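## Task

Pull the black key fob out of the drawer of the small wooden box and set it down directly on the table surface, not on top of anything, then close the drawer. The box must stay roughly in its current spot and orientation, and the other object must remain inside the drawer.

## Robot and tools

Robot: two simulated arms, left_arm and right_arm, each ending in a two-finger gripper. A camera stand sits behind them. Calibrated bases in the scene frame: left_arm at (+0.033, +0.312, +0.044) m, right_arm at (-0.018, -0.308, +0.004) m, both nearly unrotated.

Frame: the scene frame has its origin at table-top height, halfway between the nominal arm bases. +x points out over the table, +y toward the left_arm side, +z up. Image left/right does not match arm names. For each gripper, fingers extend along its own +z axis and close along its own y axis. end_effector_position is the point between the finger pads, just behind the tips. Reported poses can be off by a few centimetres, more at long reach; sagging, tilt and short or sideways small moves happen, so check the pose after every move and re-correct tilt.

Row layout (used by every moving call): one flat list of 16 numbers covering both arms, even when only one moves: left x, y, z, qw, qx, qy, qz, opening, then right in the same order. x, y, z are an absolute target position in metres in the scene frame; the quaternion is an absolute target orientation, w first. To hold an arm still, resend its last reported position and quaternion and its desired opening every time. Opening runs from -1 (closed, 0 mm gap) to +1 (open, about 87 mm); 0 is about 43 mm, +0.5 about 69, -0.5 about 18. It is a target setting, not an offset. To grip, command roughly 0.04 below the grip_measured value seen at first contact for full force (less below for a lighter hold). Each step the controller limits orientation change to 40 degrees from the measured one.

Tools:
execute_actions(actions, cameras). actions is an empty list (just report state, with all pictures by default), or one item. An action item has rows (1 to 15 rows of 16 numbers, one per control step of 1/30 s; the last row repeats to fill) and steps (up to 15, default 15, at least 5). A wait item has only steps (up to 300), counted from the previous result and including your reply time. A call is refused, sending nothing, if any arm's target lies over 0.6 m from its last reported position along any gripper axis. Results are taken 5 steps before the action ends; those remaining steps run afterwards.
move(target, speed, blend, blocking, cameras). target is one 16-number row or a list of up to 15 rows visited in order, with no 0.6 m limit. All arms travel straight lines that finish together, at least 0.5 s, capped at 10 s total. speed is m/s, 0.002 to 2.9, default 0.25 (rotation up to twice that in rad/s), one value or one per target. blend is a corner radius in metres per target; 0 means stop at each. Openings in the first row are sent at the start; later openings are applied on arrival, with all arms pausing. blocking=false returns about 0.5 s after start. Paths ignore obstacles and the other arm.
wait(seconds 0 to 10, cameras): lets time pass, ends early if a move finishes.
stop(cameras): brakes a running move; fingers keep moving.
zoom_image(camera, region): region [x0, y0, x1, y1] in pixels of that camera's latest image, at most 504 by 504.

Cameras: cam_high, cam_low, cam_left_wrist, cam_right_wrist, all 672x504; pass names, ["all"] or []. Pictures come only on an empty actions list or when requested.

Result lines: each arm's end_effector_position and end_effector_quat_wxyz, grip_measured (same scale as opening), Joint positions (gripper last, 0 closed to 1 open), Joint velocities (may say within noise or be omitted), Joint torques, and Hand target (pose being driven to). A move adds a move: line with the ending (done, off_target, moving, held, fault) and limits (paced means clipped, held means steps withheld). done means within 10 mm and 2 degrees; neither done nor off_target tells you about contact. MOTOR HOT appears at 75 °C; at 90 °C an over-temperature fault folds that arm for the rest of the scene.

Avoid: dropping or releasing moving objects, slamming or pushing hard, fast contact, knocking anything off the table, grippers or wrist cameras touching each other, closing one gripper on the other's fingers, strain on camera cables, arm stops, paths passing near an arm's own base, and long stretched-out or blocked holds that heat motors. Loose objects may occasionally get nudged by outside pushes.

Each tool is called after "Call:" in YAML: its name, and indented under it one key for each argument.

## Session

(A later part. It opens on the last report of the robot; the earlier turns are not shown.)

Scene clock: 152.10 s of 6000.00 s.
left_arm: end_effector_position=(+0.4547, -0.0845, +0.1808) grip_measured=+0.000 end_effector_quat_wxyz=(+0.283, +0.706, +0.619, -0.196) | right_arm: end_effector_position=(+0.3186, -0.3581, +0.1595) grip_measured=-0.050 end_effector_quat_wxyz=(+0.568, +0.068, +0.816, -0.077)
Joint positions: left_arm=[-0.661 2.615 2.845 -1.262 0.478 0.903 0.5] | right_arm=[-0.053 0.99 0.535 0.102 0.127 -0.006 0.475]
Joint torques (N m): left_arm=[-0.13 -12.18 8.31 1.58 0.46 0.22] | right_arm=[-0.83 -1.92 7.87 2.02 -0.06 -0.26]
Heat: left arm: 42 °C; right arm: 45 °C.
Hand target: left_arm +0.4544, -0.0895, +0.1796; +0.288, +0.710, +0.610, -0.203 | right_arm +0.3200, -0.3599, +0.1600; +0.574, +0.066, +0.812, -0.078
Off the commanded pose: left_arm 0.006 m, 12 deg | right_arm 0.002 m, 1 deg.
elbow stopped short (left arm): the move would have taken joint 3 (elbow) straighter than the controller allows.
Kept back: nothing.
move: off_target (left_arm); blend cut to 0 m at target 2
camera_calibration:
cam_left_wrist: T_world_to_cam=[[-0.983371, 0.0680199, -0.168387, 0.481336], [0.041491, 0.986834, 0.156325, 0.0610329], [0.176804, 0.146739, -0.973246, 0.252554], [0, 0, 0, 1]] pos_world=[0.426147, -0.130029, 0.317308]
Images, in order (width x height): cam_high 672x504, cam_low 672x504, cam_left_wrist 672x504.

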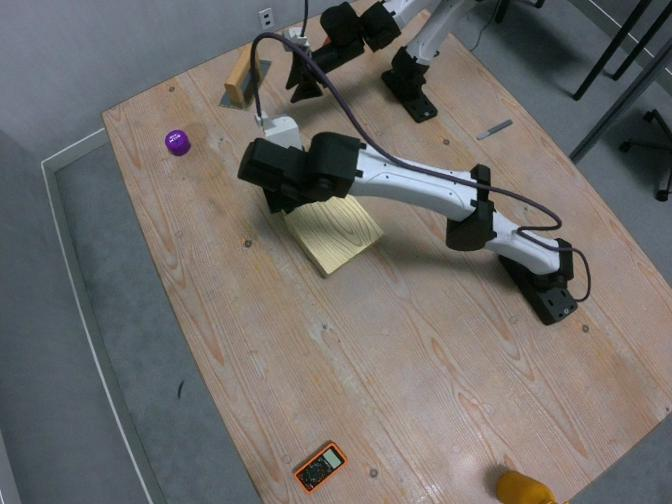

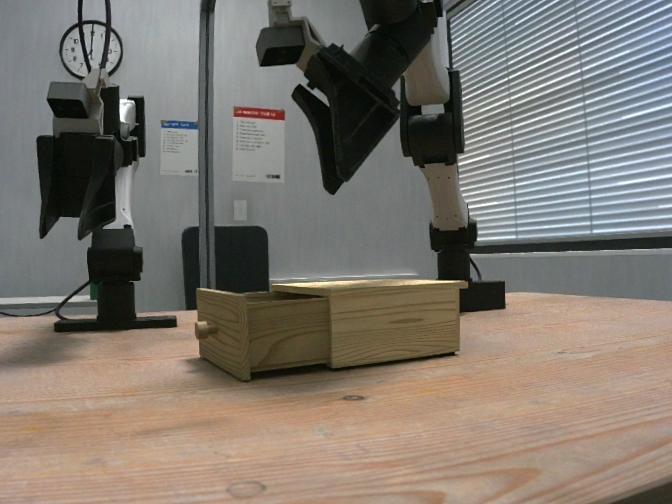

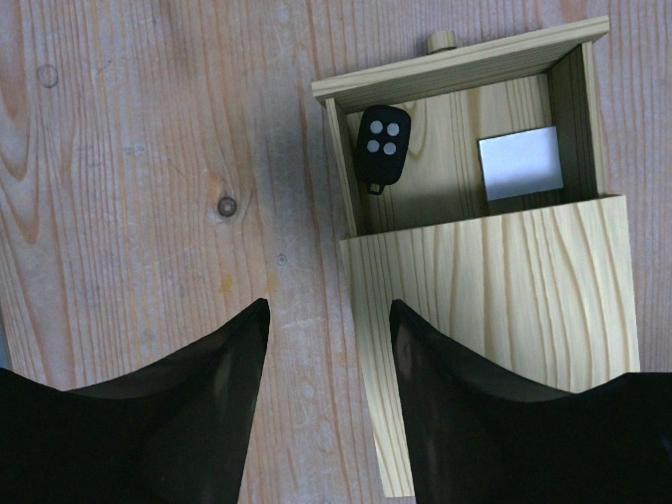

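Call:
move:
  target:
    - [0.4395,-0.113,0.10,0.1826,0.7346,0.6166,-0.2175,-0.06,0.32,-0.36,0.16,0.574,0.066,0.812,-0.078,-0.05]
    - [0.4395,-0.143,0.06,0.1826,0.7346,0.6166,-0.2175,-0.06,0.32,-0.36,0.16,0.574,0.066,0.812,-0.078,-0.05]
  speed: [0.2,0.08]
  cameras: ["cam_left_wrist","cam_high","cam_low"]

Call:
zoom_image:
  camera: "cam_left_wrist"
  region: [150, 50, 560, 400]

Call:
zoom_image:
  camera: "cam_low"
  region: [170, 150, 470, 390]

Scene clock: 154.90 s of 6000.00 s.
left_arm: end_effector_position=(+0.4348, -0.1408, +0.0662) grip_measured=-0.060 end_effector_quat_wxyz=(+0.237, +0.723, +0.611, -0.218) | right_arm: end_effector_position=(+0.3186, -0.3581, +0.1595) grip_measured=-0.050 end_effector_quat_wxyz=(+0.568, +0.068, +0.816, -0.077)
Joint positions: left_arm=[-0.754 2.844 2.851 -1.11 0.478 0.864 0.47] | right_arm=[-0.053 0.99 0.535 0.102 0.127 -0.006 0.475]
Joint torques (N m): left_arm=[0.06 -13.08 8.23 1.57 0.15 0.09] | right_arm=[-0.81 -2 7.87 1.99 -0.08 -0.27]
Heat: left arm: 42 °C; right arm: 44 °C.
Hand target: left_arm +0.4388, -0.1424, +0.0599; +0.241, +0.722, +0.614, -0.212 | right_arm +0.3200, -0.3599, +0.1600; +0.574, +0.066, +0.812, -0.078
Off the commanded pose: left_arm 0.008 m, 6 deg | right_arm 0.002 m, 1 deg.
elbow stopped short (left arm): the move would have taken joint 3 (elbow) straighter than the controller allows.
Kept back: nothing.
move: off_target (left_arm)
camera_calibration:
cam_left_wrist: T_world_to_cam=[[-0.986817, 0.135932, -0.087838, 0.452051], [0.116863, 0.973951, 0.194328, 0.098088], [0.111965, 0.181501, -0.976996, 0.18607], [0, 0, 0, 1]] pos_world=[0.413796, -0.190753, 0.202435]
Images, in order (width x height): cam_high 672x504, cam_low 672x504, cam_left_wrist 672x504.

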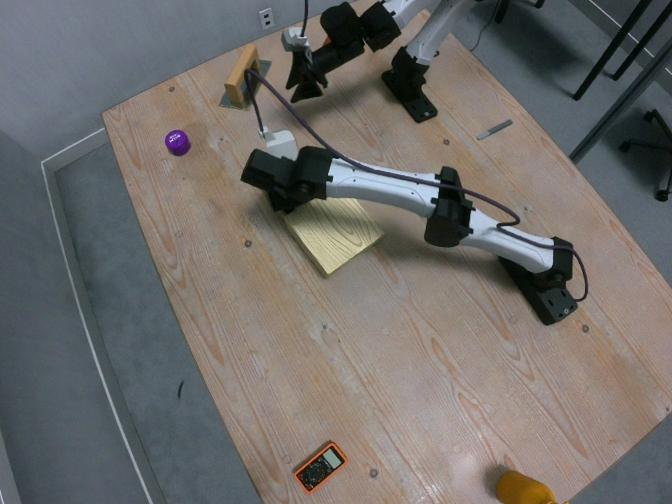

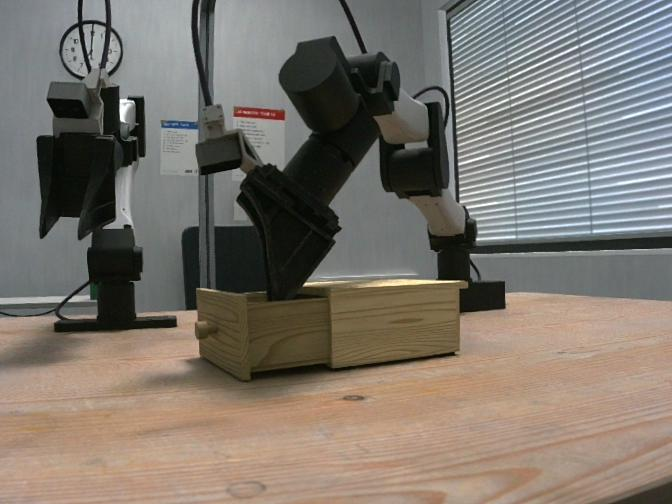

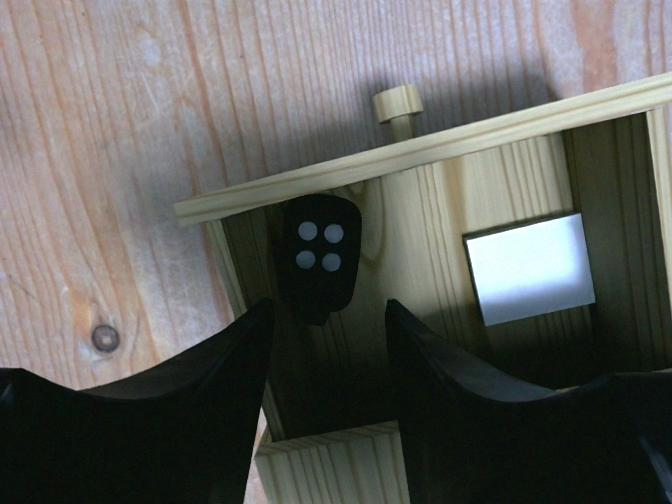

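Scaled by 1.229 from the camera's 672x504 image, which has a finer 960x720 frame.

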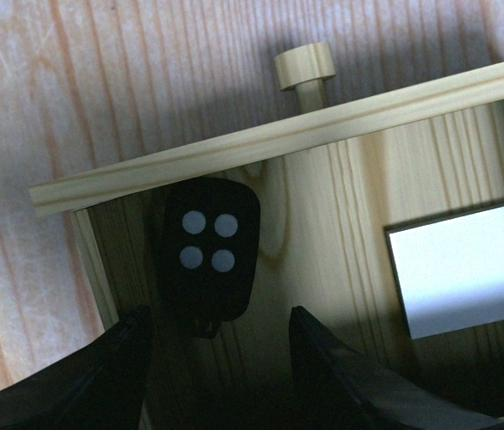

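Scaled by 1.680 from the camera's 672x504 image, which has a finer 960x720 frame.

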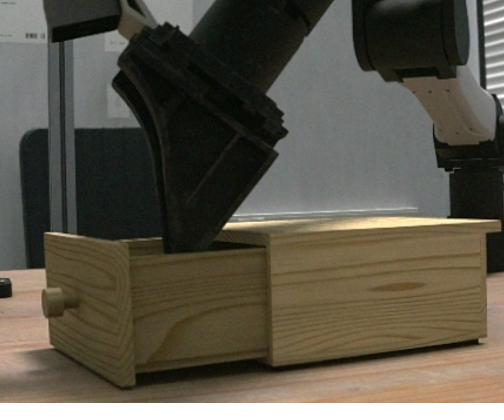

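Call:
move:
  target:
    - [0.4440,-0.156,0.045,0.1826,0.7346,0.6166,-0.2175,-0.06,0.32,-0.36,0.16,0.574,0.066,0.812,-0.078,-0.05]
    - [0.4445,-0.170,0.018,0.1826,0.7346,0.6166,-0.2175,-0.06,0.32,-0.36,0.16,0.574,0.066,0.812,-0.078,-0.05]
  speed: 0.06
  cameras: ["cam_left_wrist","cam_low"]

Call:
zoom_image:
  camera: "cam_left_wrist"
  region: [150, 100, 560, 450]

Scene clock: 157.97 s of 6000.00 s.
left_arm: end_effector_position=(+0.4356, -0.1718, +0.0451) grip_measured=-0.060 end_effector_quat_wxyz=(+0.266, +0.717, +0.603, -0.225) | right_arm: end_effector_position=(+0.3186, -0.3581, +0.1595) grip_measured=-0.050 end_effector_quat_wxyz=(+0.568, +0.068, +0.816, -0.077)
Joint positions: left_arm=[-0.787 2.905 2.858 -0.974 0.478 0.815 0.47] | right_arm=[-0.053 0.99 0.535 0.102 0.127 -0.006 0.475]
Joint torques (N m): left_arm=[0.51 -10.95 7.8 1.89 0.02 0.15] | right_arm=[-0.73 -2.19 7.87 1.99 -0.08 -0.24]
Motor temperatures (°C): left_arm=[26 44 42 41 24 27 23] | right_arm=[25 43 34 33 28 28 28]
Heat: left arm: 44 °C; right arm: 43 °C.
Hand target: left_arm +0.4426, -0.1681, +0.0185; +0.260, +0.716, +0.612, -0.212 | right_arm +0.3200, -0.3599, +0.1600; +0.574, +0.066, +0.812, -0.078
Off the commanded pose: left_arm 0.029 m, 10 deg | right_arm 0.002 m, 1 deg.
elbow stopped short (left arm): the move would have taken joint 3 (elbow) straighter than the controller allows.
Kept back: nothing.
move: off_target (left_arm)
camera_calibration:
cam_left_wrist: T_world_to_cam=[[-0.98465, 0.124715, -0.122106, 0.453871], [0.107049, 0.98408, 0.141869, 0.140777], [0.137855, 0.12662, -0.982326, 0.150612], [0, 0, 0, 1]] pos_world=[0.411072, -0.214211, 0.183399]
Images, in order (width x height): cam_low 672x504, cam_left_wrist 672x504.

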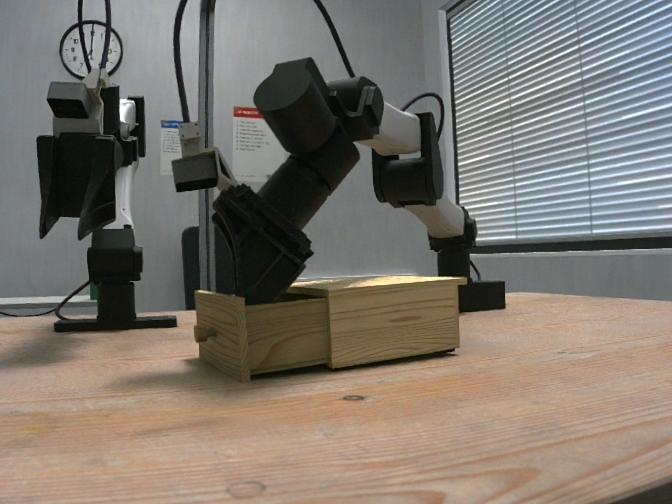

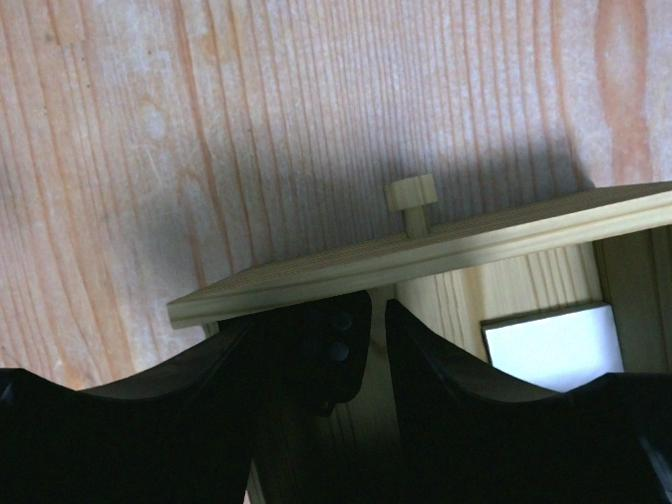

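Scaled by 1.229 from the camera's 672x504 image, which has a finer 960x720 frame.

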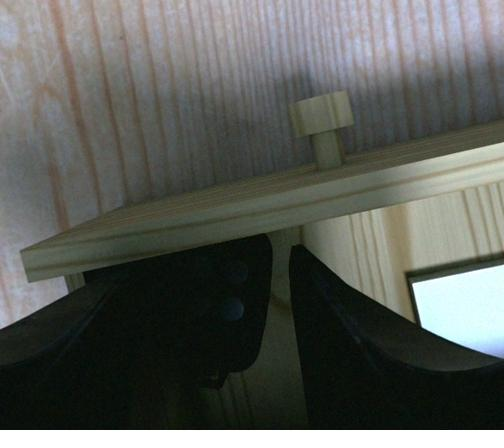

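Call:
move:
  target:
    - [0.4440,-0.148,0.052,0.1826,0.7346,0.6166,-0.2175,-0.06,0.32,-0.36,0.16,0.574,0.066,0.812,-0.078,-0.05]
    - [0.4455,-0.154,0.016,0.1826,0.7346,0.6166,-0.2175,-0.06,0.32,-0.36,0.16,0.574,0.066,0.812,-0.078,-0.05]
  speed: 0.06
  cameras: ["cam_left_wrist","cam_low"]

Call:
zoom_image:
  camera: "cam_left_wrist"
  region: [150, 100, 560, 450]

Call:
zoom_image:
  camera: "cam_low"
  region: [170, 150, 470, 390]

Scene clock: 161.37 s of 6000.00 s.
left_arm: end_effector_position=(+0.4300, -0.1616, +0.0375) grip_measured=-0.060 end_effector_quat_wxyz=(+0.243, +0.723, +0.605, -0.228) | right_arm: end_effector_position=(+0.3186, -0.3581, +0.1595) grip_measured=-0.050 end_effector_quat_wxyz=(+0.568, +0.068, +0.816, -0.077)
Joint positions: left_arm=[-0.781 2.91 2.858 -1.025 0.488 0.838 0.47] | right_arm=[-0.053 0.99 0.535 0.102 0.127 -0.006 0.475]
Joint torques (N m): left_arm=[1.65 -11.6 7.68 1.74 0.05 0.25] | right_arm=[-0.84 -2.06 7.95 2 -0.09 -0.23]
Heat: left arm: 47 °C; right arm: 42 °C.
Hand target: left_arm +0.4437, -0.1523, +0.0163; +0.242, +0.721, +0.614, -0.213 | right_arm +0.3200, -0.3599, +0.1600; +0.574, +0.066, +0.812, -0.078
Off the commanded pose: left_arm 0.028 m, 7 deg | right_arm 0.002 m, 1 deg.
elbow stopped short (left arm): the move would have taken joint 3 (elbow) straighter than the controller allows.
Kept back: nothing.
move: off_target (left_arm)
camera_calibration:
cam_left_wrist: T_world_to_cam=[[-0.98569, 0.144113, -0.087447, 0.448449], [0.127626, 0.976907, 0.171363, 0.121226], [0.110123, 0.15775, -0.981319, 0.159485], [0, 0, 0, 1]] pos_world=[0.408997, -0.208213, 0.174947]
Images, in order (width x height): cam_low 672x504, cam_left_wrist 672x504.

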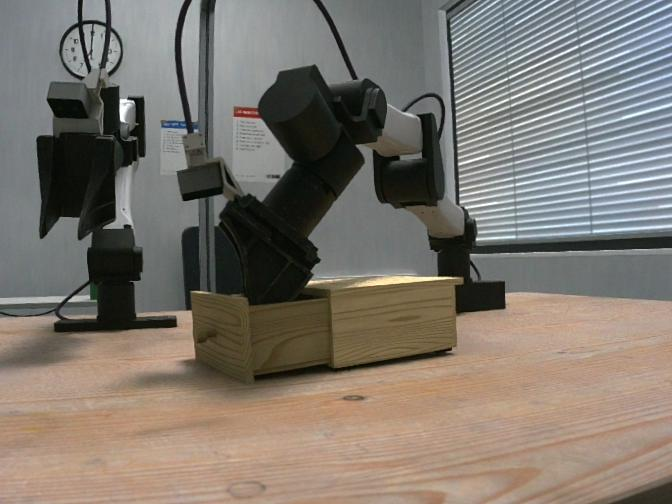

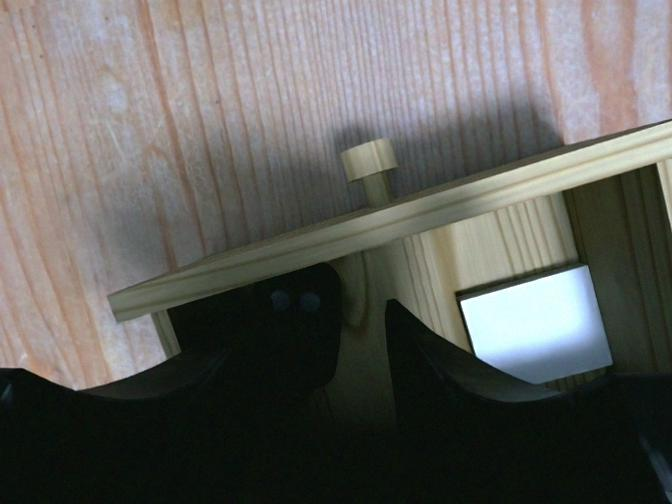

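Scaled by 1.229 from the camera's 672x504 image, which has a finer 960x720 frame.

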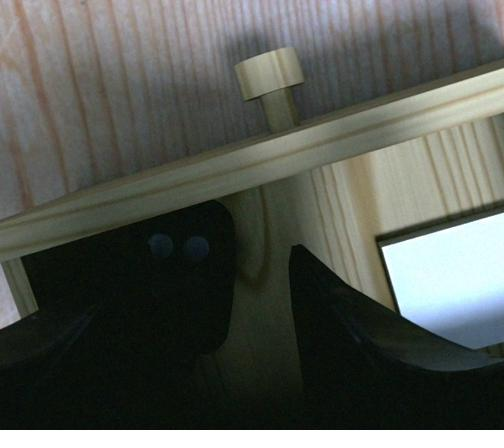

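Scaled by 1.680 from the camera's 672x504 image, which has a finer 960x720 frame.

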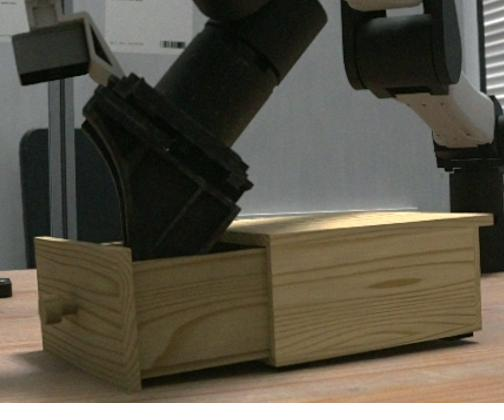

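Call:
move:
  target:
    - [0.4050,-0.152,0.012,0.1826,0.7346,0.6166,-0.2175,-0.06,0.32,-0.36,0.16,0.574,0.066,0.812,-0.078,-0.05]
    - [0.4250,-0.135,0.075,0.1826,0.7346,0.6166,-0.2175,-0.06,0.32,-0.36,0.16,0.574,0.066,0.812,-0.078,-0.05]
  speed: [0.06,0.1]
  cameras: ["cam_left_wrist","cam_low"]

Call:
zoom_image:
  camera: "cam_left_wrist"
  region: [150, 100, 560, 450]

Scene clock: 164.17 s of 6000.00 s.
left_arm: end_effector_position=(+0.4243, -0.1394, +0.0548) grip_measured=-0.060 end_effector_quat_wxyz=(+0.215, +0.724, +0.618, -0.217) | right_arm: end_effector_position=(+0.3186, -0.3581, +0.1595) grip_measured=-0.050 end_effector_quat_wxyz=(+0.568, +0.068, +0.816, -0.077)
Joint positions: left_arm=[-0.768 2.862 2.857 -1.14 0.465 0.854 0.47] | right_arm=[-0.053 0.99 0.535 0.102 0.127 -0.006 0.475]
Joint torques (N m): left_arm=[0.43 -17.4 7.54 1.02 0.31 0.22] | right_arm=[-0.77 -1.98 7.72 2.02 -0.1 -0.22]
Motor temperatures (°C): left_arm=[26 50 42 40 24 27 23] | right_arm=[25 42 34 33 28 28 28]
Heat: left arm: 50 °C; right arm: 42 °C.
Hand target: left_arm +0.4246, -0.1349, +0.0744; +0.220, +0.726, +0.615, -0.214 | right_arm +0.3200, -0.3599, +0.1600; +0.574, +0.066, +0.812, -0.078
Off the commanded pose: left_arm 0.021 m, 4 deg | right_arm 0.002 m, 1 deg.
elbow stopped short (left arm): the move would have taken joint 3 (elbow) straighter than the controller allows.
Kept back: nothing.
move: off_target (left_arm)
camera_calibration:
cam_left_wrist: T_world_to_cam=[[-0.988863, 0.138428, -0.0546569, 0.439986], [0.122639, 0.965977, 0.2277, 0.0948614], [0.0843175, 0.218461, -0.972196, 0.192479], [0, 0, 0, 1]] pos_world=[0.407223, -0.19459, 0.189576]
Images, in order (width x height): cam_low 672x504, cam_left_wrist 672x504.

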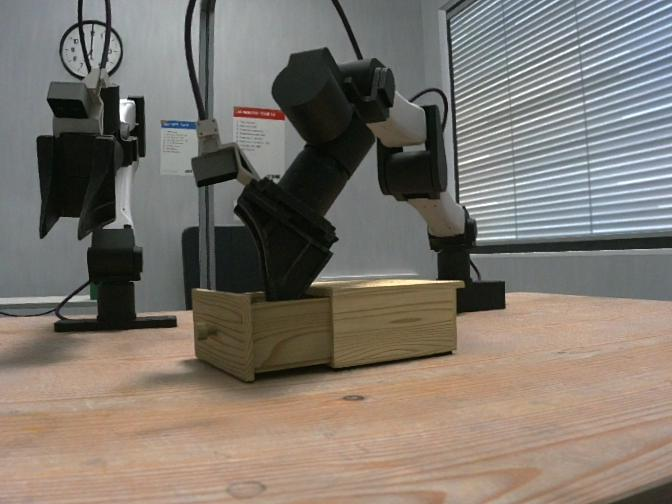

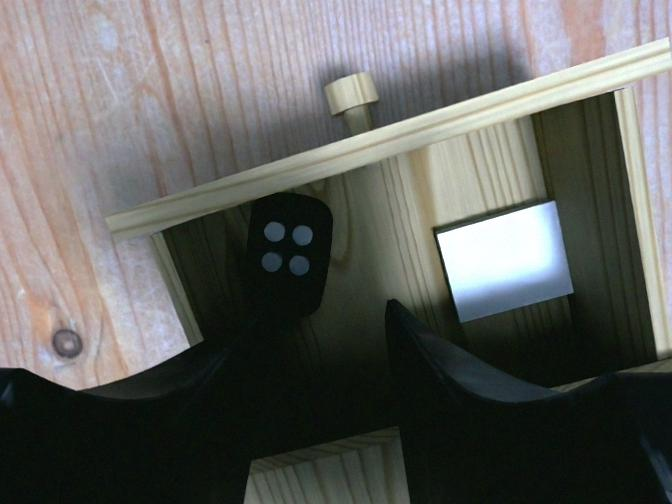

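Scaled by 1.229 from the camera's 672x504 image, which has a finer 960x720 frame.

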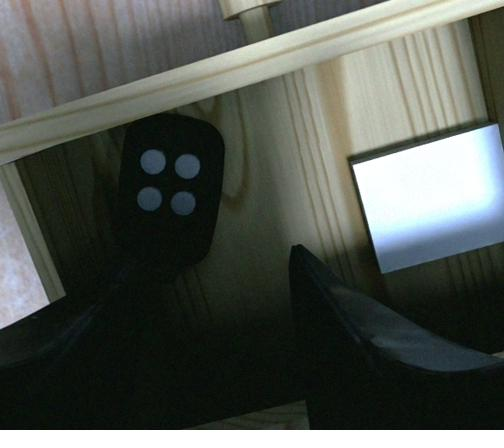

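Call:
move:
  target:
    - [0.4480,-0.132,0.070,0.1826,0.7346,0.6166,-0.2175,-0.03,0.32,-0.36,0.16,0.574,0.066,0.812,-0.078,-0.05]
    - [0.4500,-0.144,0.044,0.1826,0.7346,0.6166,-0.2175,-0.03,0.32,-0.36,0.16,0.574,0.066,0.812,-0.078,-0.05]
  speed: [0.1,0.06]
  cameras: ["cam_left_wrist"]

Call:
zoom_image:
  camera: "cam_left_wrist"
  region: [150, 100, 560, 450]

Scene clock: 166.67 s of 6000.00 s.
left_arm: end_effector_position=(+0.4365, -0.1418, +0.0568) grip_measured=-0.030 end_effector_quat_wxyz=(+0.236, +0.720, +0.613, -0.223) | right_arm: end_effector_position=(+0.3186, -0.3581, +0.1595) grip_measured=-0.050 end_effector_quat_wxyz=(+0.568, +0.068, +0.816, -0.077)
Joint positions: left_arm=[-0.751 2.867 2.857 -1.095 0.487 0.859 0.485] | right_arm=[-0.053 0.99 0.535 0.102 0.127 -0.006 0.475]
Joint torques (N m): left_arm=[0.68 -12.19 7.76 1.92 0.11 0.18] | right_arm=[-0.72 -1.96 7.86 2.02 -0.1 -0.23]
Heat: left arm: 52 °C; right arm: 41 °C.
Hand target: left_arm +0.4486, -0.1427, +0.0442; +0.248, +0.720, +0.613, -0.211 | right_arm +0.3200, -0.3599, +0.1600; +0.574, +0.066, +0.812, -0.078
Off the commanded pose: left_arm 0.019 m, 6 deg | right_arm 0.002 m, 1 deg.
elbow stopped short (left arm): the move would have taken joint 3 (elbow) straighter than the controller allows.
Kept back: nothing.
move: off_target (left_arm)
camera_calibration:
cam_left_wrist: T_world_to_cam=[[-0.98815, 0.131886, -0.0785172, 0.45259], [0.115139, 0.975201, 0.189014, 0.10202], [0.101498, 0.177734, -0.97883, 0.181034], [0, 0, 0, 1]] pos_world=[0.417106, -0.191356, 0.193455]
Images, in order (width x height): cam_left_wrist 672x504.

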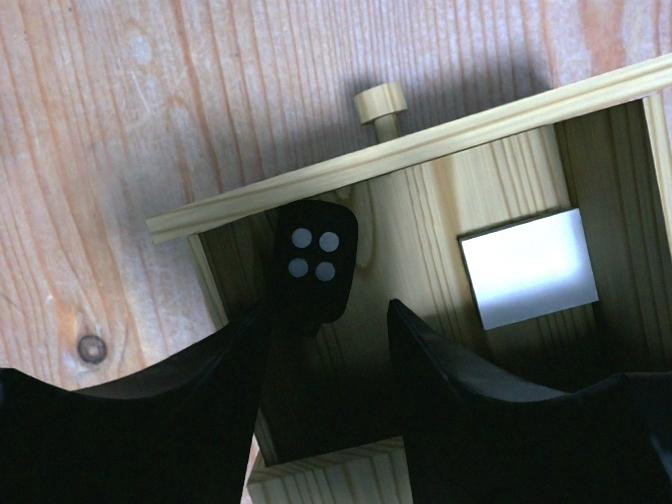

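Scaled by 1.229 from the camera's 672x504 image, which has a finer 960x720 frame.

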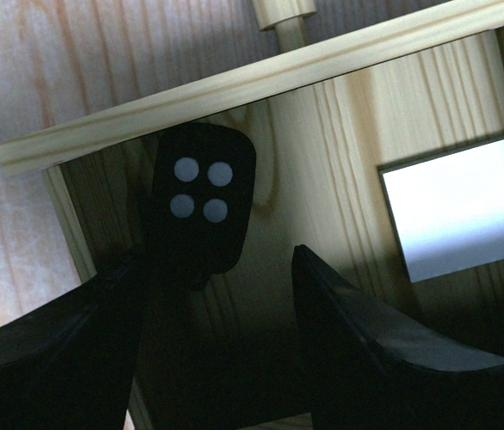

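Call:
move:
  target:
    - [0.4560,-0.148,0.030,0.1826,0.7346,0.6166,-0.2175,-0.03,0.32,-0.36,0.16,0.574,0.066,0.812,-0.078,-0.05]
    - [0.4570,-0.155,0.006,0.1826,0.7346,0.6166,-0.2175,-0.03,0.32,-0.36,0.16,0.574,0.066,0.812,-0.078,-0.05]
  speed: [0.06,0.06]
  blend: [0.01,0]
  cameras: ["cam_left_wrist","cam_low"]

Call:
zoom_image:
  camera: "cam_left_wrist"
  region: [150, 100, 560, 450]

Scene clock: 168.87 s of 6000.00 s.
left_arm: end_effector_position=(+0.4486, -0.1632, +0.0439) grip_measured=-0.030 end_effector_quat_wxyz=(+0.274, +0.720, +0.596, -0.227) | right_arm: end_effector_position=(+0.3186, -0.3581, +0.1595) grip_measured=-0.050 end_effector_quat_wxyz=(+0.568, +0.068, +0.816, -0.077)
Joint positions: left_arm=[-0.758 2.914 2.866 -0.971 0.502 0.851 0.485] | right_arm=[-0.053 0.99 0.535 0.102 0.127 -0.006 0.475]
Joint torques (N m): left_arm=[0.84 -10.33 7.08 1.73 -0.08 0.14] | right_arm=[-0.83 -2.03 7.84 1.98 -0.06 -0.24]
Heat: left arm: 53 °C; right arm: 41 °C.
Hand target: left_arm +0.4544, -0.1526, +0.0070; +0.254, +0.718, +0.613, -0.210 | right_arm +0.3200, -0.3599, +0.1600; +0.574, +0.066, +0.812, -0.078
Off the commanded pose: left_arm 0.040 m, 11 deg | right_arm 0.002 m, 1 deg.
elbow stopped short (left arm): the move would have taken joint 3 (elbow) straighter than the controller allows.
Kept back: nothing.
move: off_target (left_arm)
camera_calibration:
cam_left_wrist: T_world_to_cam=[[-0.981832, 0.133185, -0.13516, 0.466214], [0.116083, 0.985037, 0.127386, 0.127774], [0.150103, 0.109382, -0.982601, 0.13825], [0, 0, 0, 1]] pos_world=[0.42216, -0.203077, 0.182582]
Images, in order (width x height): cam_low 672x504, cam_left_wrist 672x504.

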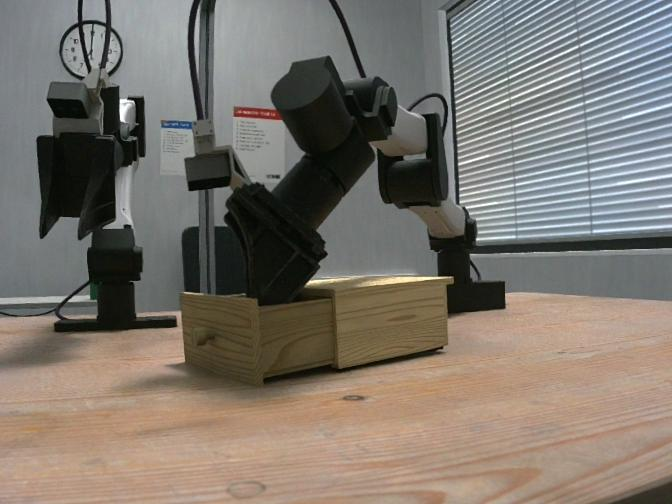

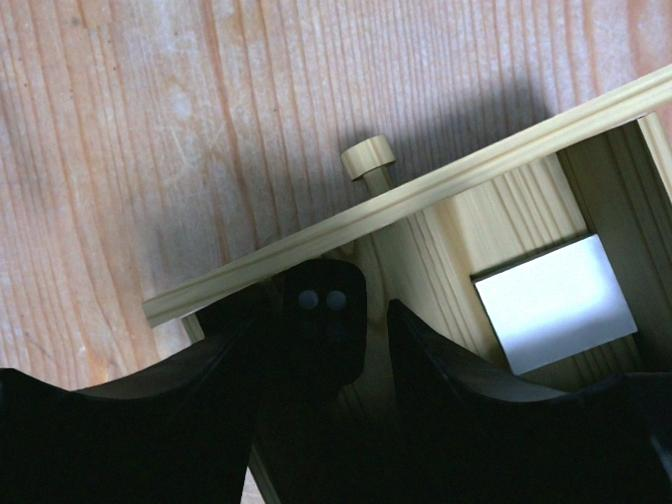

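Scaled by 1.229 from the camera's 672x504 image, which has a finer 960x720 frame.

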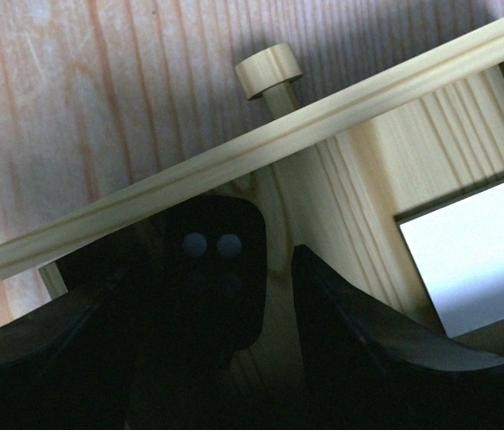

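Call:
move:
  target:
    - [0.4500,-0.130,0.070,0.1826,0.7346,0.6166,-0.2175,-1,0.32,-0.36,0.16,0.574,0.066,0.812,-0.078,-0.05]
    - [0.4540,-0.146,0.010,0.1826,0.7346,0.6166,-0.2175,-1,0.32,-0.36,0.16,0.574,0.066,0.812,-0.078,-0.05]
    - [0.4000,-0.146,0.004,0.1826,0.7346,0.6166,-0.2175,-1,0.32,-0.36,0.16,0.574,0.066,0.812,-0.078,-0.05]
  speed: [0.1,0.06,0.05]
  cameras: ["cam_left_wrist"]

Call:
move:
  target: [0.4250,-0.125,0.10,0.1826,0.7346,0.6166,-0.2175,0,0.32,-0.36,0.16,0.574,0.066,0.812,-0.078,-0.05]
  cameras: ["cam_left_wrist","cam_high"]

Scene clock: 173.63 s of 6000.00 s.
left_arm: end_effector_position=(+0.4187, -0.1671, +0.0236) grip_measured=-0.993 end_effector_quat_wxyz=(+0.238, +0.738, +0.594, -0.212) | right_arm: end_effector_position=(+0.3186, -0.3581, +0.1595) grip_measured=-0.050 end_effector_quat_wxyz=(+0.568, +0.068, +0.816, -0.077)
Joint positions: left_arm=[-0.811 2.829 2.649 -0.907 0.451 0.858 0.003] | right_arm=[-0.053 0.99 0.535 0.102 0.127 -0.006 0.475]
Joint torques (N m): left_arm=[0.24 -14.78 4.16 0.58 0.28 0.01] | right_arm=[-0.79 -2 7.84 1.99 -0.06 -0.21]
Motor temperatures (°C): left_arm=[26 56 43 39 24 27 23] | right_arm=[25 40 34 34 28 28 28]
Heat: left arm: 56 °C; right arm: 40 °C.
Hand target: left_arm +0.4010, -0.1474, +0.0050; +0.183, +0.734, +0.616, -0.217 | right_arm +0.3200, -0.3599, +0.1600; +0.574, +0.066, +0.812, -0.078
Off the commanded pose: left_arm 0.034 m, 7 deg | right_arm 0.002 m, 1 deg.
elbow stopped short (left arm): the move would have taken joint 3 (elbow) straighter than the controller allows.
Kept back: nothing.
move: off_target (left_arm)
camera_calibration:
cam_left_wrist: T_world_to_cam=[[-0.978266, 0.174749, -0.111621, 0.43953], [0.149608, 0.96756, 0.203581, 0.118957], [0.143576, 0.182457, -0.972674, 0.138016], [0, 0, 0, 1]] pos_world=[0.392364, -0.217088, 0.159088]
Images, in order (width x height): cam_left_wrist 672x504.

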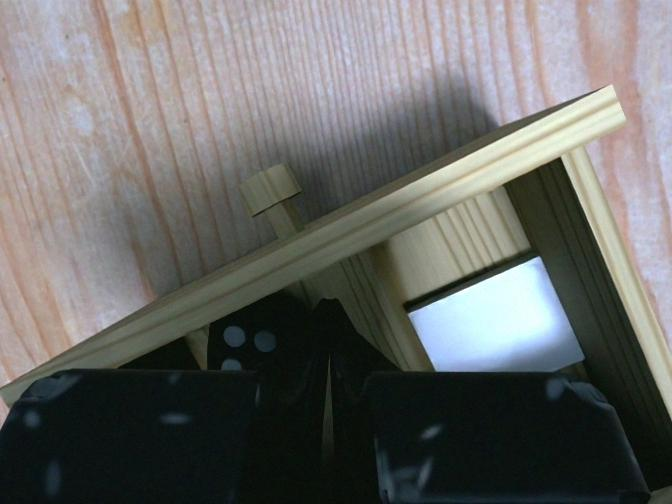

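Scene clock: 174.80 s of 6000.00 s.
left_arm: end_effector_position=(+0.4258, -0.1197, +0.0751) grip_measured=+0.000 end_effector_quat_wxyz=(+0.203, +0.722, +0.627, -0.210) | right_arm: end_effector_position=(+0.3186, -0.3581, +0.1595) grip_measured=-0.050 end_effector_quat_wxyz=(+0.568, +0.068, +0.816, -0.077)
Joint positions: left_arm=[-0.745 2.811 2.849 -1.215 0.456 0.87 0.5] | right_arm=[-0.053 0.99 0.535 0.102 0.127 -0.006 0.475]
Joint torques (N m): left_arm=[-0.36 -17.22 8.2 1.19 0.42 0.22] | right_arm=[-0.9 -2.06 7.94 2.02 -0.07 -0.24]
Motor temperatures (°C): left_arm=[26 58 43 39 24 27 23] | right_arm=[25 40 34 34 28 28 28]
Heat: left arm: 58 °C; right arm: 40 °C.
Hand target: left_arm +0.4244, -0.1243, +0.0995; +0.222, +0.726, +0.615, -0.213 | right_arm +0.3200, -0.3599, +0.1600; +0.574, +0.066, +0.812, -0.078
Off the commanded pose: left_arm 0.025 m, 3 deg | right_arm 0.002 m, 1 deg.
elbow stopped short (left arm): the move would have taken joint 3 (elbow) straighter than the controller allows.
Kept back: nothing.
move: off_target (left_arm)
camera_calibration:
cam_left_wrist: T_world_to_cam=[[-0.991063, 0.126391, -0.0426514, 0.438362], [0.111602, 0.960771, 0.253897, 0.0730763], [0.0730687, 0.246868, -0.96629, 0.215607], [0, 0, 0, 1]] pos_world=[0.410535, -0.178841, 0.208482]
Images, in order (width x height): cam_high 672x504, cam_left_wrist 672x504.

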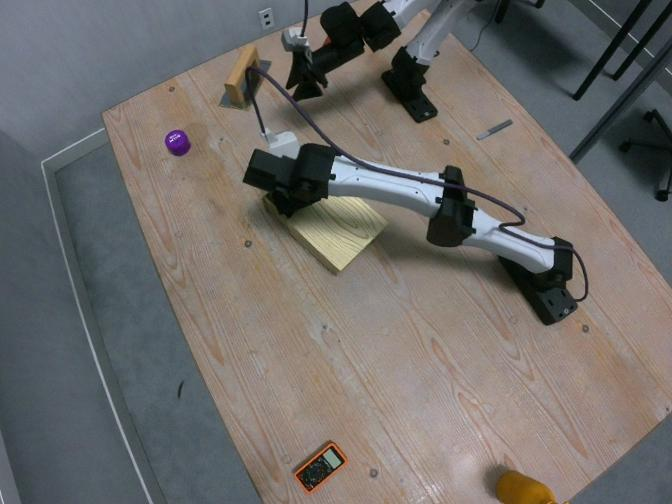

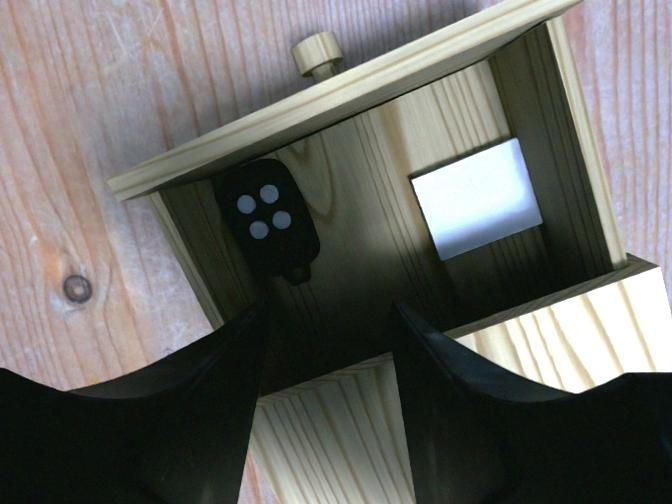

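Call:
move:
  target:
    - [0.4600,-0.130,0.070,0.1826,0.7346,0.6166,-0.2175,-1,0.32,-0.36,0.16,0.574,0.066,0.812,-0.078,-0.05]
    - [0.4640,-0.140,0.012,0.1826,0.7346,0.6166,-0.2175,-1,0.32,-0.36,0.16,0.574,0.066,0.812,-0.078,-0.05]
    - [0.4040,-0.130,0.004,0.1826,0.7346,0.6166,-0.2175,-1,0.32,-0.36,0.16,0.574,0.066,0.812,-0.078,-0.05]
  speed: [0.1,0.06,0.05]
  cameras: ["cam_left_wrist"]

Call:
move:
  target: [0.4250,-0.125,0.10,0.1826,0.7346,0.6166,-0.2175,0,0.32,-0.36,0.16,0.574,0.066,0.812,-0.078,-0.05]
  cameras: ["cam_left_wrist","cam_high"]

Scene clock: 179.63 s of 6000.00 s.
left_arm: end_effector_position=(+0.4244, -0.1584, +0.0270) grip_measured=-0.993 end_effector_quat_wxyz=(+0.250, +0.740, +0.584, -0.222) | right_arm: end_effector_position=(+0.3186, -0.3581, +0.1595) grip_measured=-0.050 end_effector_quat_wxyz=(+0.568, +0.068, +0.816, -0.077)
Joint positions: left_arm=[-0.785 2.749 2.492 -0.816 0.489 0.889 0.003] | right_arm=[-0.053 0.99 0.535 0.102 0.127 -0.006 0.475]
Joint torques (N m): left_arm=[0.16 -14.76 3.99 0.3 0.03 -0.04] | right_arm=[-0.9 -2.02 7.84 2 -0.08 -0.23]
Motor temperatures (°C): left_arm=[26 60 43 38 24 27 23] | right_arm=[25 39 34 35 28 28 28]
Heat: left arm: 60 °C; right arm: 39 °C.
Hand target: left_arm +0.4053, -0.1319, +0.0054; +0.184, +0.735, +0.616, -0.217 | right_arm +0.3200, -0.3599, +0.1600; +0.574, +0.066, +0.812, -0.078
Off the commanded pose: left_arm 0.042 m, 9 deg | right_arm 0.002 m, 1 deg.
elbow stopped short (left arm): the move would have taken joint 3 (elbow) straighter than the controller allows.
Kept back: nothing.
move: off_target (left_arm)
camera_calibration:
cam_left_wrist: T_world_to_cam=[[-0.974752, 0.187006, -0.122016, 0.444644], [0.164907, 0.971322, 0.171286, 0.103916], [0.150549, 0.14684, -0.977637, 0.130346], [0, 0, 0, 1]] pos_world=[0.396658, -0.203227, 0.163886]
Images, in order (width x height): cam_left_wrist 672x504.

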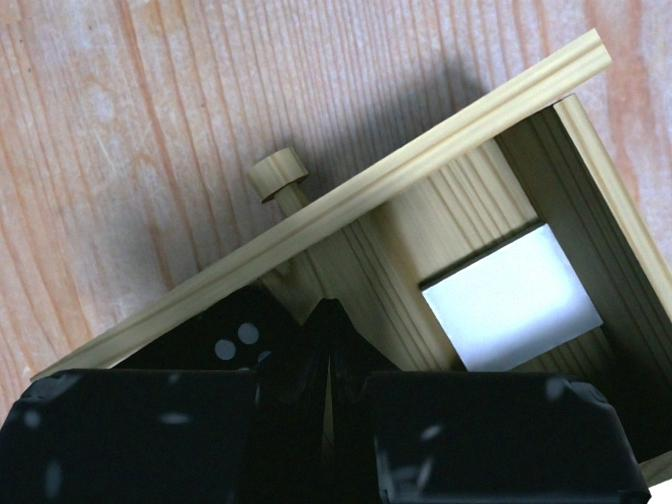

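Scene clock: 180.87 s of 6000.00 s.
left_arm: end_effector_position=(+0.4239, -0.1258, +0.1072) grip_measured=+0.000 end_effector_quat_wxyz=(+0.229, +0.726, +0.611, -0.219) | right_arm: end_effector_position=(+0.3186, -0.3581, +0.1595) grip_measured=-0.050 end_effector_quat_wxyz=(+0.568, +0.068, +0.816, -0.077)
Joint positions: left_arm=[-0.748 2.754 2.844 -1.215 0.483 0.878 0.5] | right_arm=[-0.053 0.99 0.535 0.102 0.127 -0.006 0.475]
Joint torques (N m): left_arm=[-0.09 -12.45 8.58 1.28 0.18 0.13] | right_arm=[-0.83 -2.04 7.91 1.98 -0.05 -0.21]
Motor temperatures (°C): left_arm=[26 61 44 38 24 27 23] | right_arm=[25 39 34 35 28 28 28]
Heat: left arm: 61 °C; right arm: 39 °C.
Hand target: left_arm +0.4245, -0.1245, +0.0998; +0.223, +0.726, +0.615, -0.214 | right_arm +0.3200, -0.3599, +0.1600; +0.574, +0.066, +0.812, -0.078
Off the commanded pose: left_arm 0.007 m, 5 deg | right_arm 0.002 m, 1 deg.
elbow stopped short (left arm): the move would have taken joint 3 (elbow) straighter than the controller allows.
Kept back: nothing.
move: off_target (left_arm)
camera_calibration:
cam_left_wrist: T_world_to_cam=[[-0.986696, 0.143345, -0.0767019, 0.44258], [0.12516, 0.970865, 0.204344, 0.0718697], [0.103759, 0.192026, -0.97589, 0.229318], [0, 0, 0, 1]] pos_world=[0.403903, -0.177252, 0.24305]
Images, in order (width x height): cam_high 672x504, cam_left_wrist 672x504.

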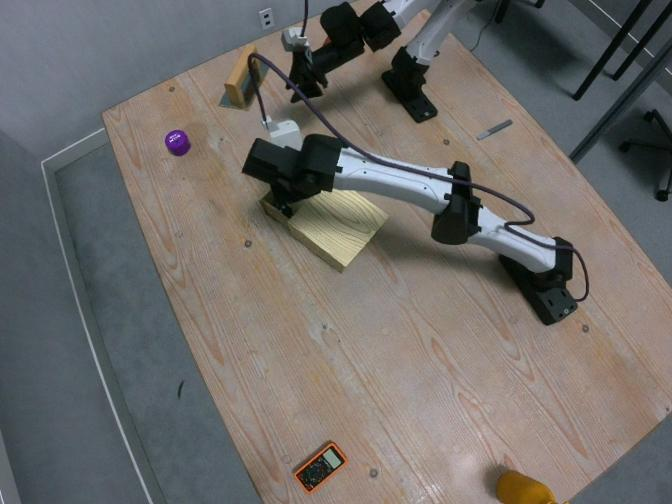

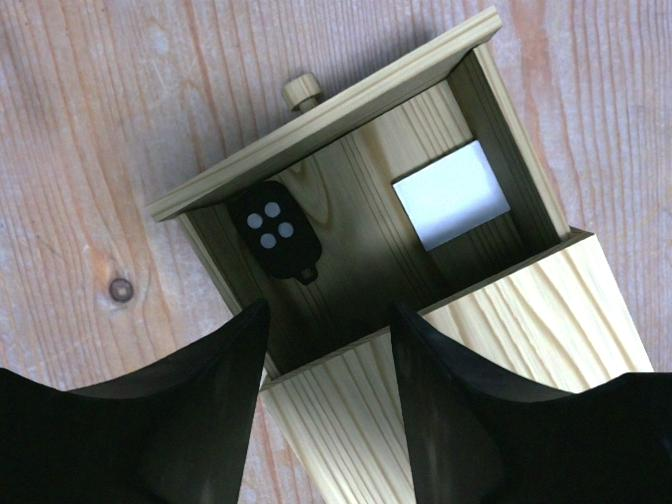

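Call:
move:
  target:
    - [0.4425,-0.113,0.095,0.238,0.522,0.804,-0.1547,0.0,0.32,-0.36,0.16,0.574,0.066,0.812,-0.078,-0.05]
  speed: [0.3]
  cameras: ["cam_left_wrist","cam_high"]

Scene clock: 183.67 s of 6000.00 s.
left_arm: end_effector_position=(+0.4373, -0.1110, +0.0714) grip_measured=+0.000 end_effector_quat_wxyz=(+0.212, +0.527, +0.808, -0.157) | right_arm: end_effector_position=(+0.3186, -0.3581, +0.1595) grip_measured=-0.050 end_effector_quat_wxyz=(+0.568, +0.068, +0.816, -0.077)
Joint positions: left_arm=[-0.761 2.642 2.502 -0.941 0.224 0.335 0.5] | right_arm=[-0.053 0.99 0.535 0.102 0.127 -0.006 0.475]
Joint torques (N m): left_arm=[-0.05 -17.91 6.15 1.66 -0.04 0.07] | right_arm=[-0.72 -1.98 7.86 2 -0.08 -0.22]
Motor temperatures (°C): left_arm=[26 62 44 38 24 27 23] | right_arm=[25 38 34 35 28 28 28]
Heat: left arm: 62 °C; right arm: 38 °C.
Hand target: left_arm +0.4423, -0.1128, +0.0950; +0.237, +0.522, +0.804, -0.155 | right_arm +0.3200, -0.3599, +0.1600; +0.574, +0.066, +0.812, -0.078
Off the commanded pose: left_arm 0.024 m, 3 deg | right_arm 0.002 m, 1 deg.
Kept back: nothing.
move: off_target (left_arm)
camera_calibration:
cam_left_wrist: T_world_to_cam=[[-0.916832, -0.398858, 0.0182309, 0.353392], [-0.373926, 0.873739, 0.311062, 0.262901], [-0.139999, 0.278374, -0.950215, 0.304531], [0, 0, 0, 1]] pos_world=[0.46494, -0.173528, 0.201149]
Images, in order (width x height): cam_high 672x504, cam_left_wrist 672x504.

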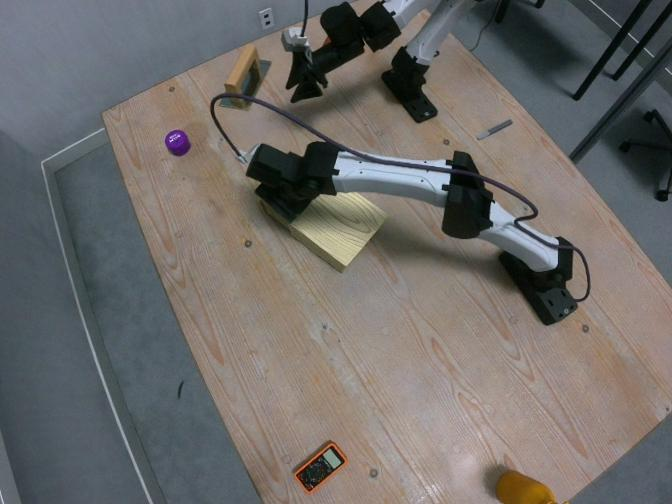

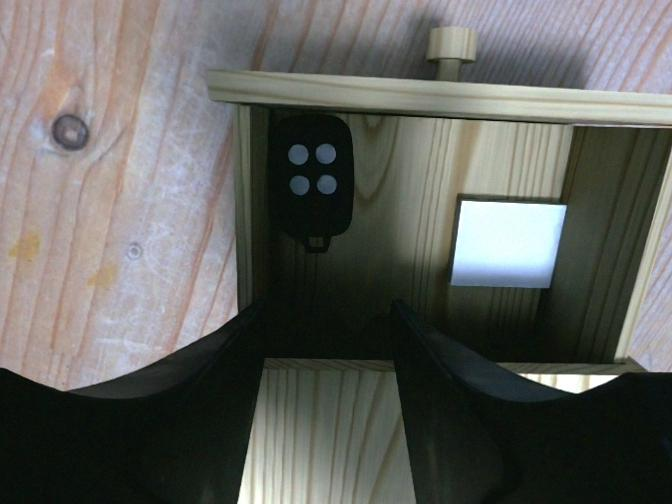

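Call:
execute_actions:
  actions: []

Scene clock: 185.23 s of 6000.00 s.
left_arm: end_effector_position=(+0.4380, -0.1116, +0.0717) grip_measured=+0.000 end_effector_quat_wxyz=(+0.214, +0.527, +0.807, -0.157) | right_arm: end_effector_position=(+0.3186, -0.3581, +0.1595) grip_measured=-0.050 end_effector_quat_wxyz=(+0.568, +0.068, +0.816, -0.077)
Joint positions: left_arm=[-0.761 2.642 2.502 -0.937 0.223 0.335 0.5] | right_arm=[-0.053 0.99 0.535 0.102 0.127 -0.006 0.475]
Joint velocities: within noise
Joint torques (N m): left_arm=[-0.01 -17.95 6.24 1.66 0.01 0.08] | right_arm=[-0.77 -2.06 7.94 2 -0.09 -0.19]
Motor temperatures (°C): left_arm=[26 63 44 38 24 27 23] | right_arm=[25 38 34 35 28 28 28]
Heat: left arm: 63 °C; right arm: 38 °C.
Hand target: left_arm +0.4423, -0.1129, +0.0950; +0.237, +0.522, +0.804, -0.155 | right_arm +0.3200, -0.3599, +0.1600; +0.574, +0.066, +0.812, -0.078
Off the commanded pose: left_arm 0.024 m, 3 deg | right_arm 0.002 m, 1 deg.
Steps of this call (1-47: nothing new was sent). Readings (end_effector_position of left_arm | right_arm):
1: (+0.4374, -0.1111, +0.0714) | (+0.3186, -0.3581, +0.1595)
2: (+0.4376, -0.1112, +0.0715) | (+0.3186, -0.3581, +0.1595)
4: (+0.4378, -0.1114, +0.0716) | (+0.3186, -0.3581, +0.1595)
8: (+0.4379, -0.1115, +0.0716) | (+0.3186, -0.3581, +0.1595)
47: the state above
camera_calibration:
cam_left_wrist: T_world_to_cam=[[-0.916697, -0.399243, 0.0164966, 0.353846], [-0.375299, 0.874423, 0.307465, 0.264607], [-0.137178, 0.275661, -0.951416, 0.303698], [0, 0, 0, 1]] pos_world=[0.465337, -0.173826, 0.201748]
cam_right_wrist: T_world_to_cam=[[-0.189983, -0.979415, 0.0682108, -0.302899], [-0.929223, 0.156949, -0.334531, 0.425253], [0.316939, -0.126938, -0.939913, 0.143658], [0, 0, 0, 1]] pos_world=[0.292078, -0.345171, 0.297947]

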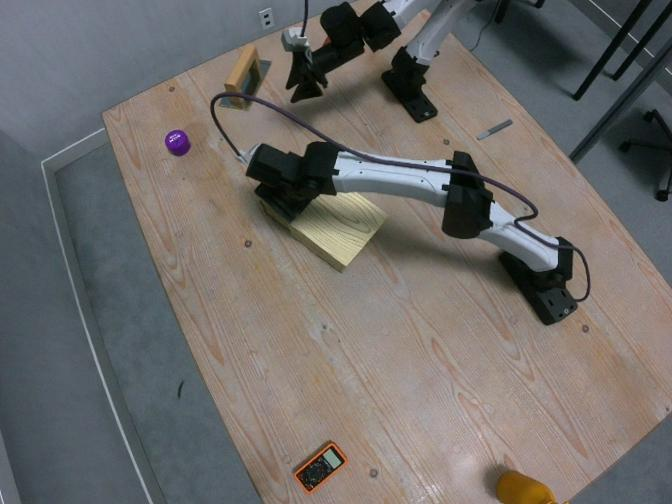

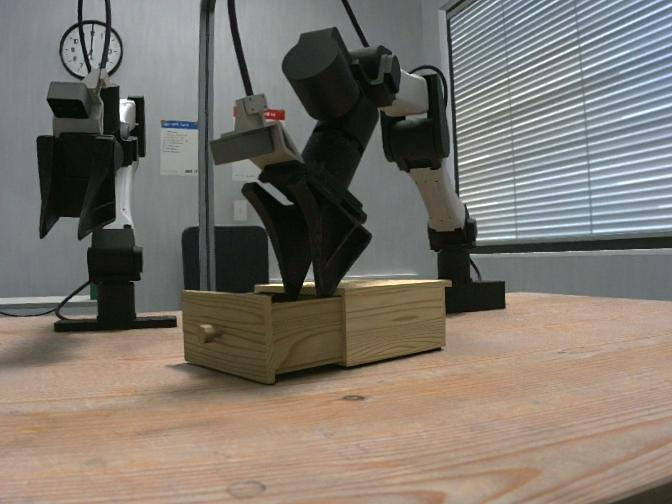

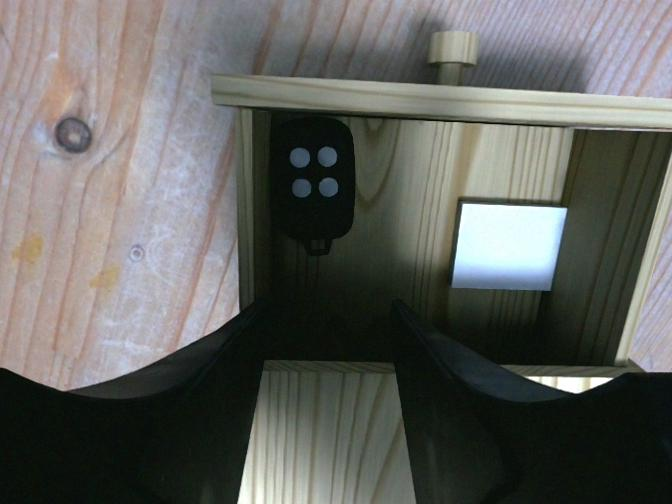

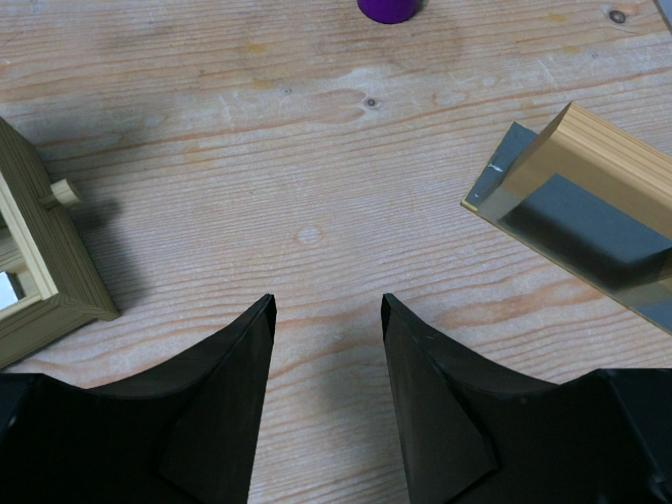

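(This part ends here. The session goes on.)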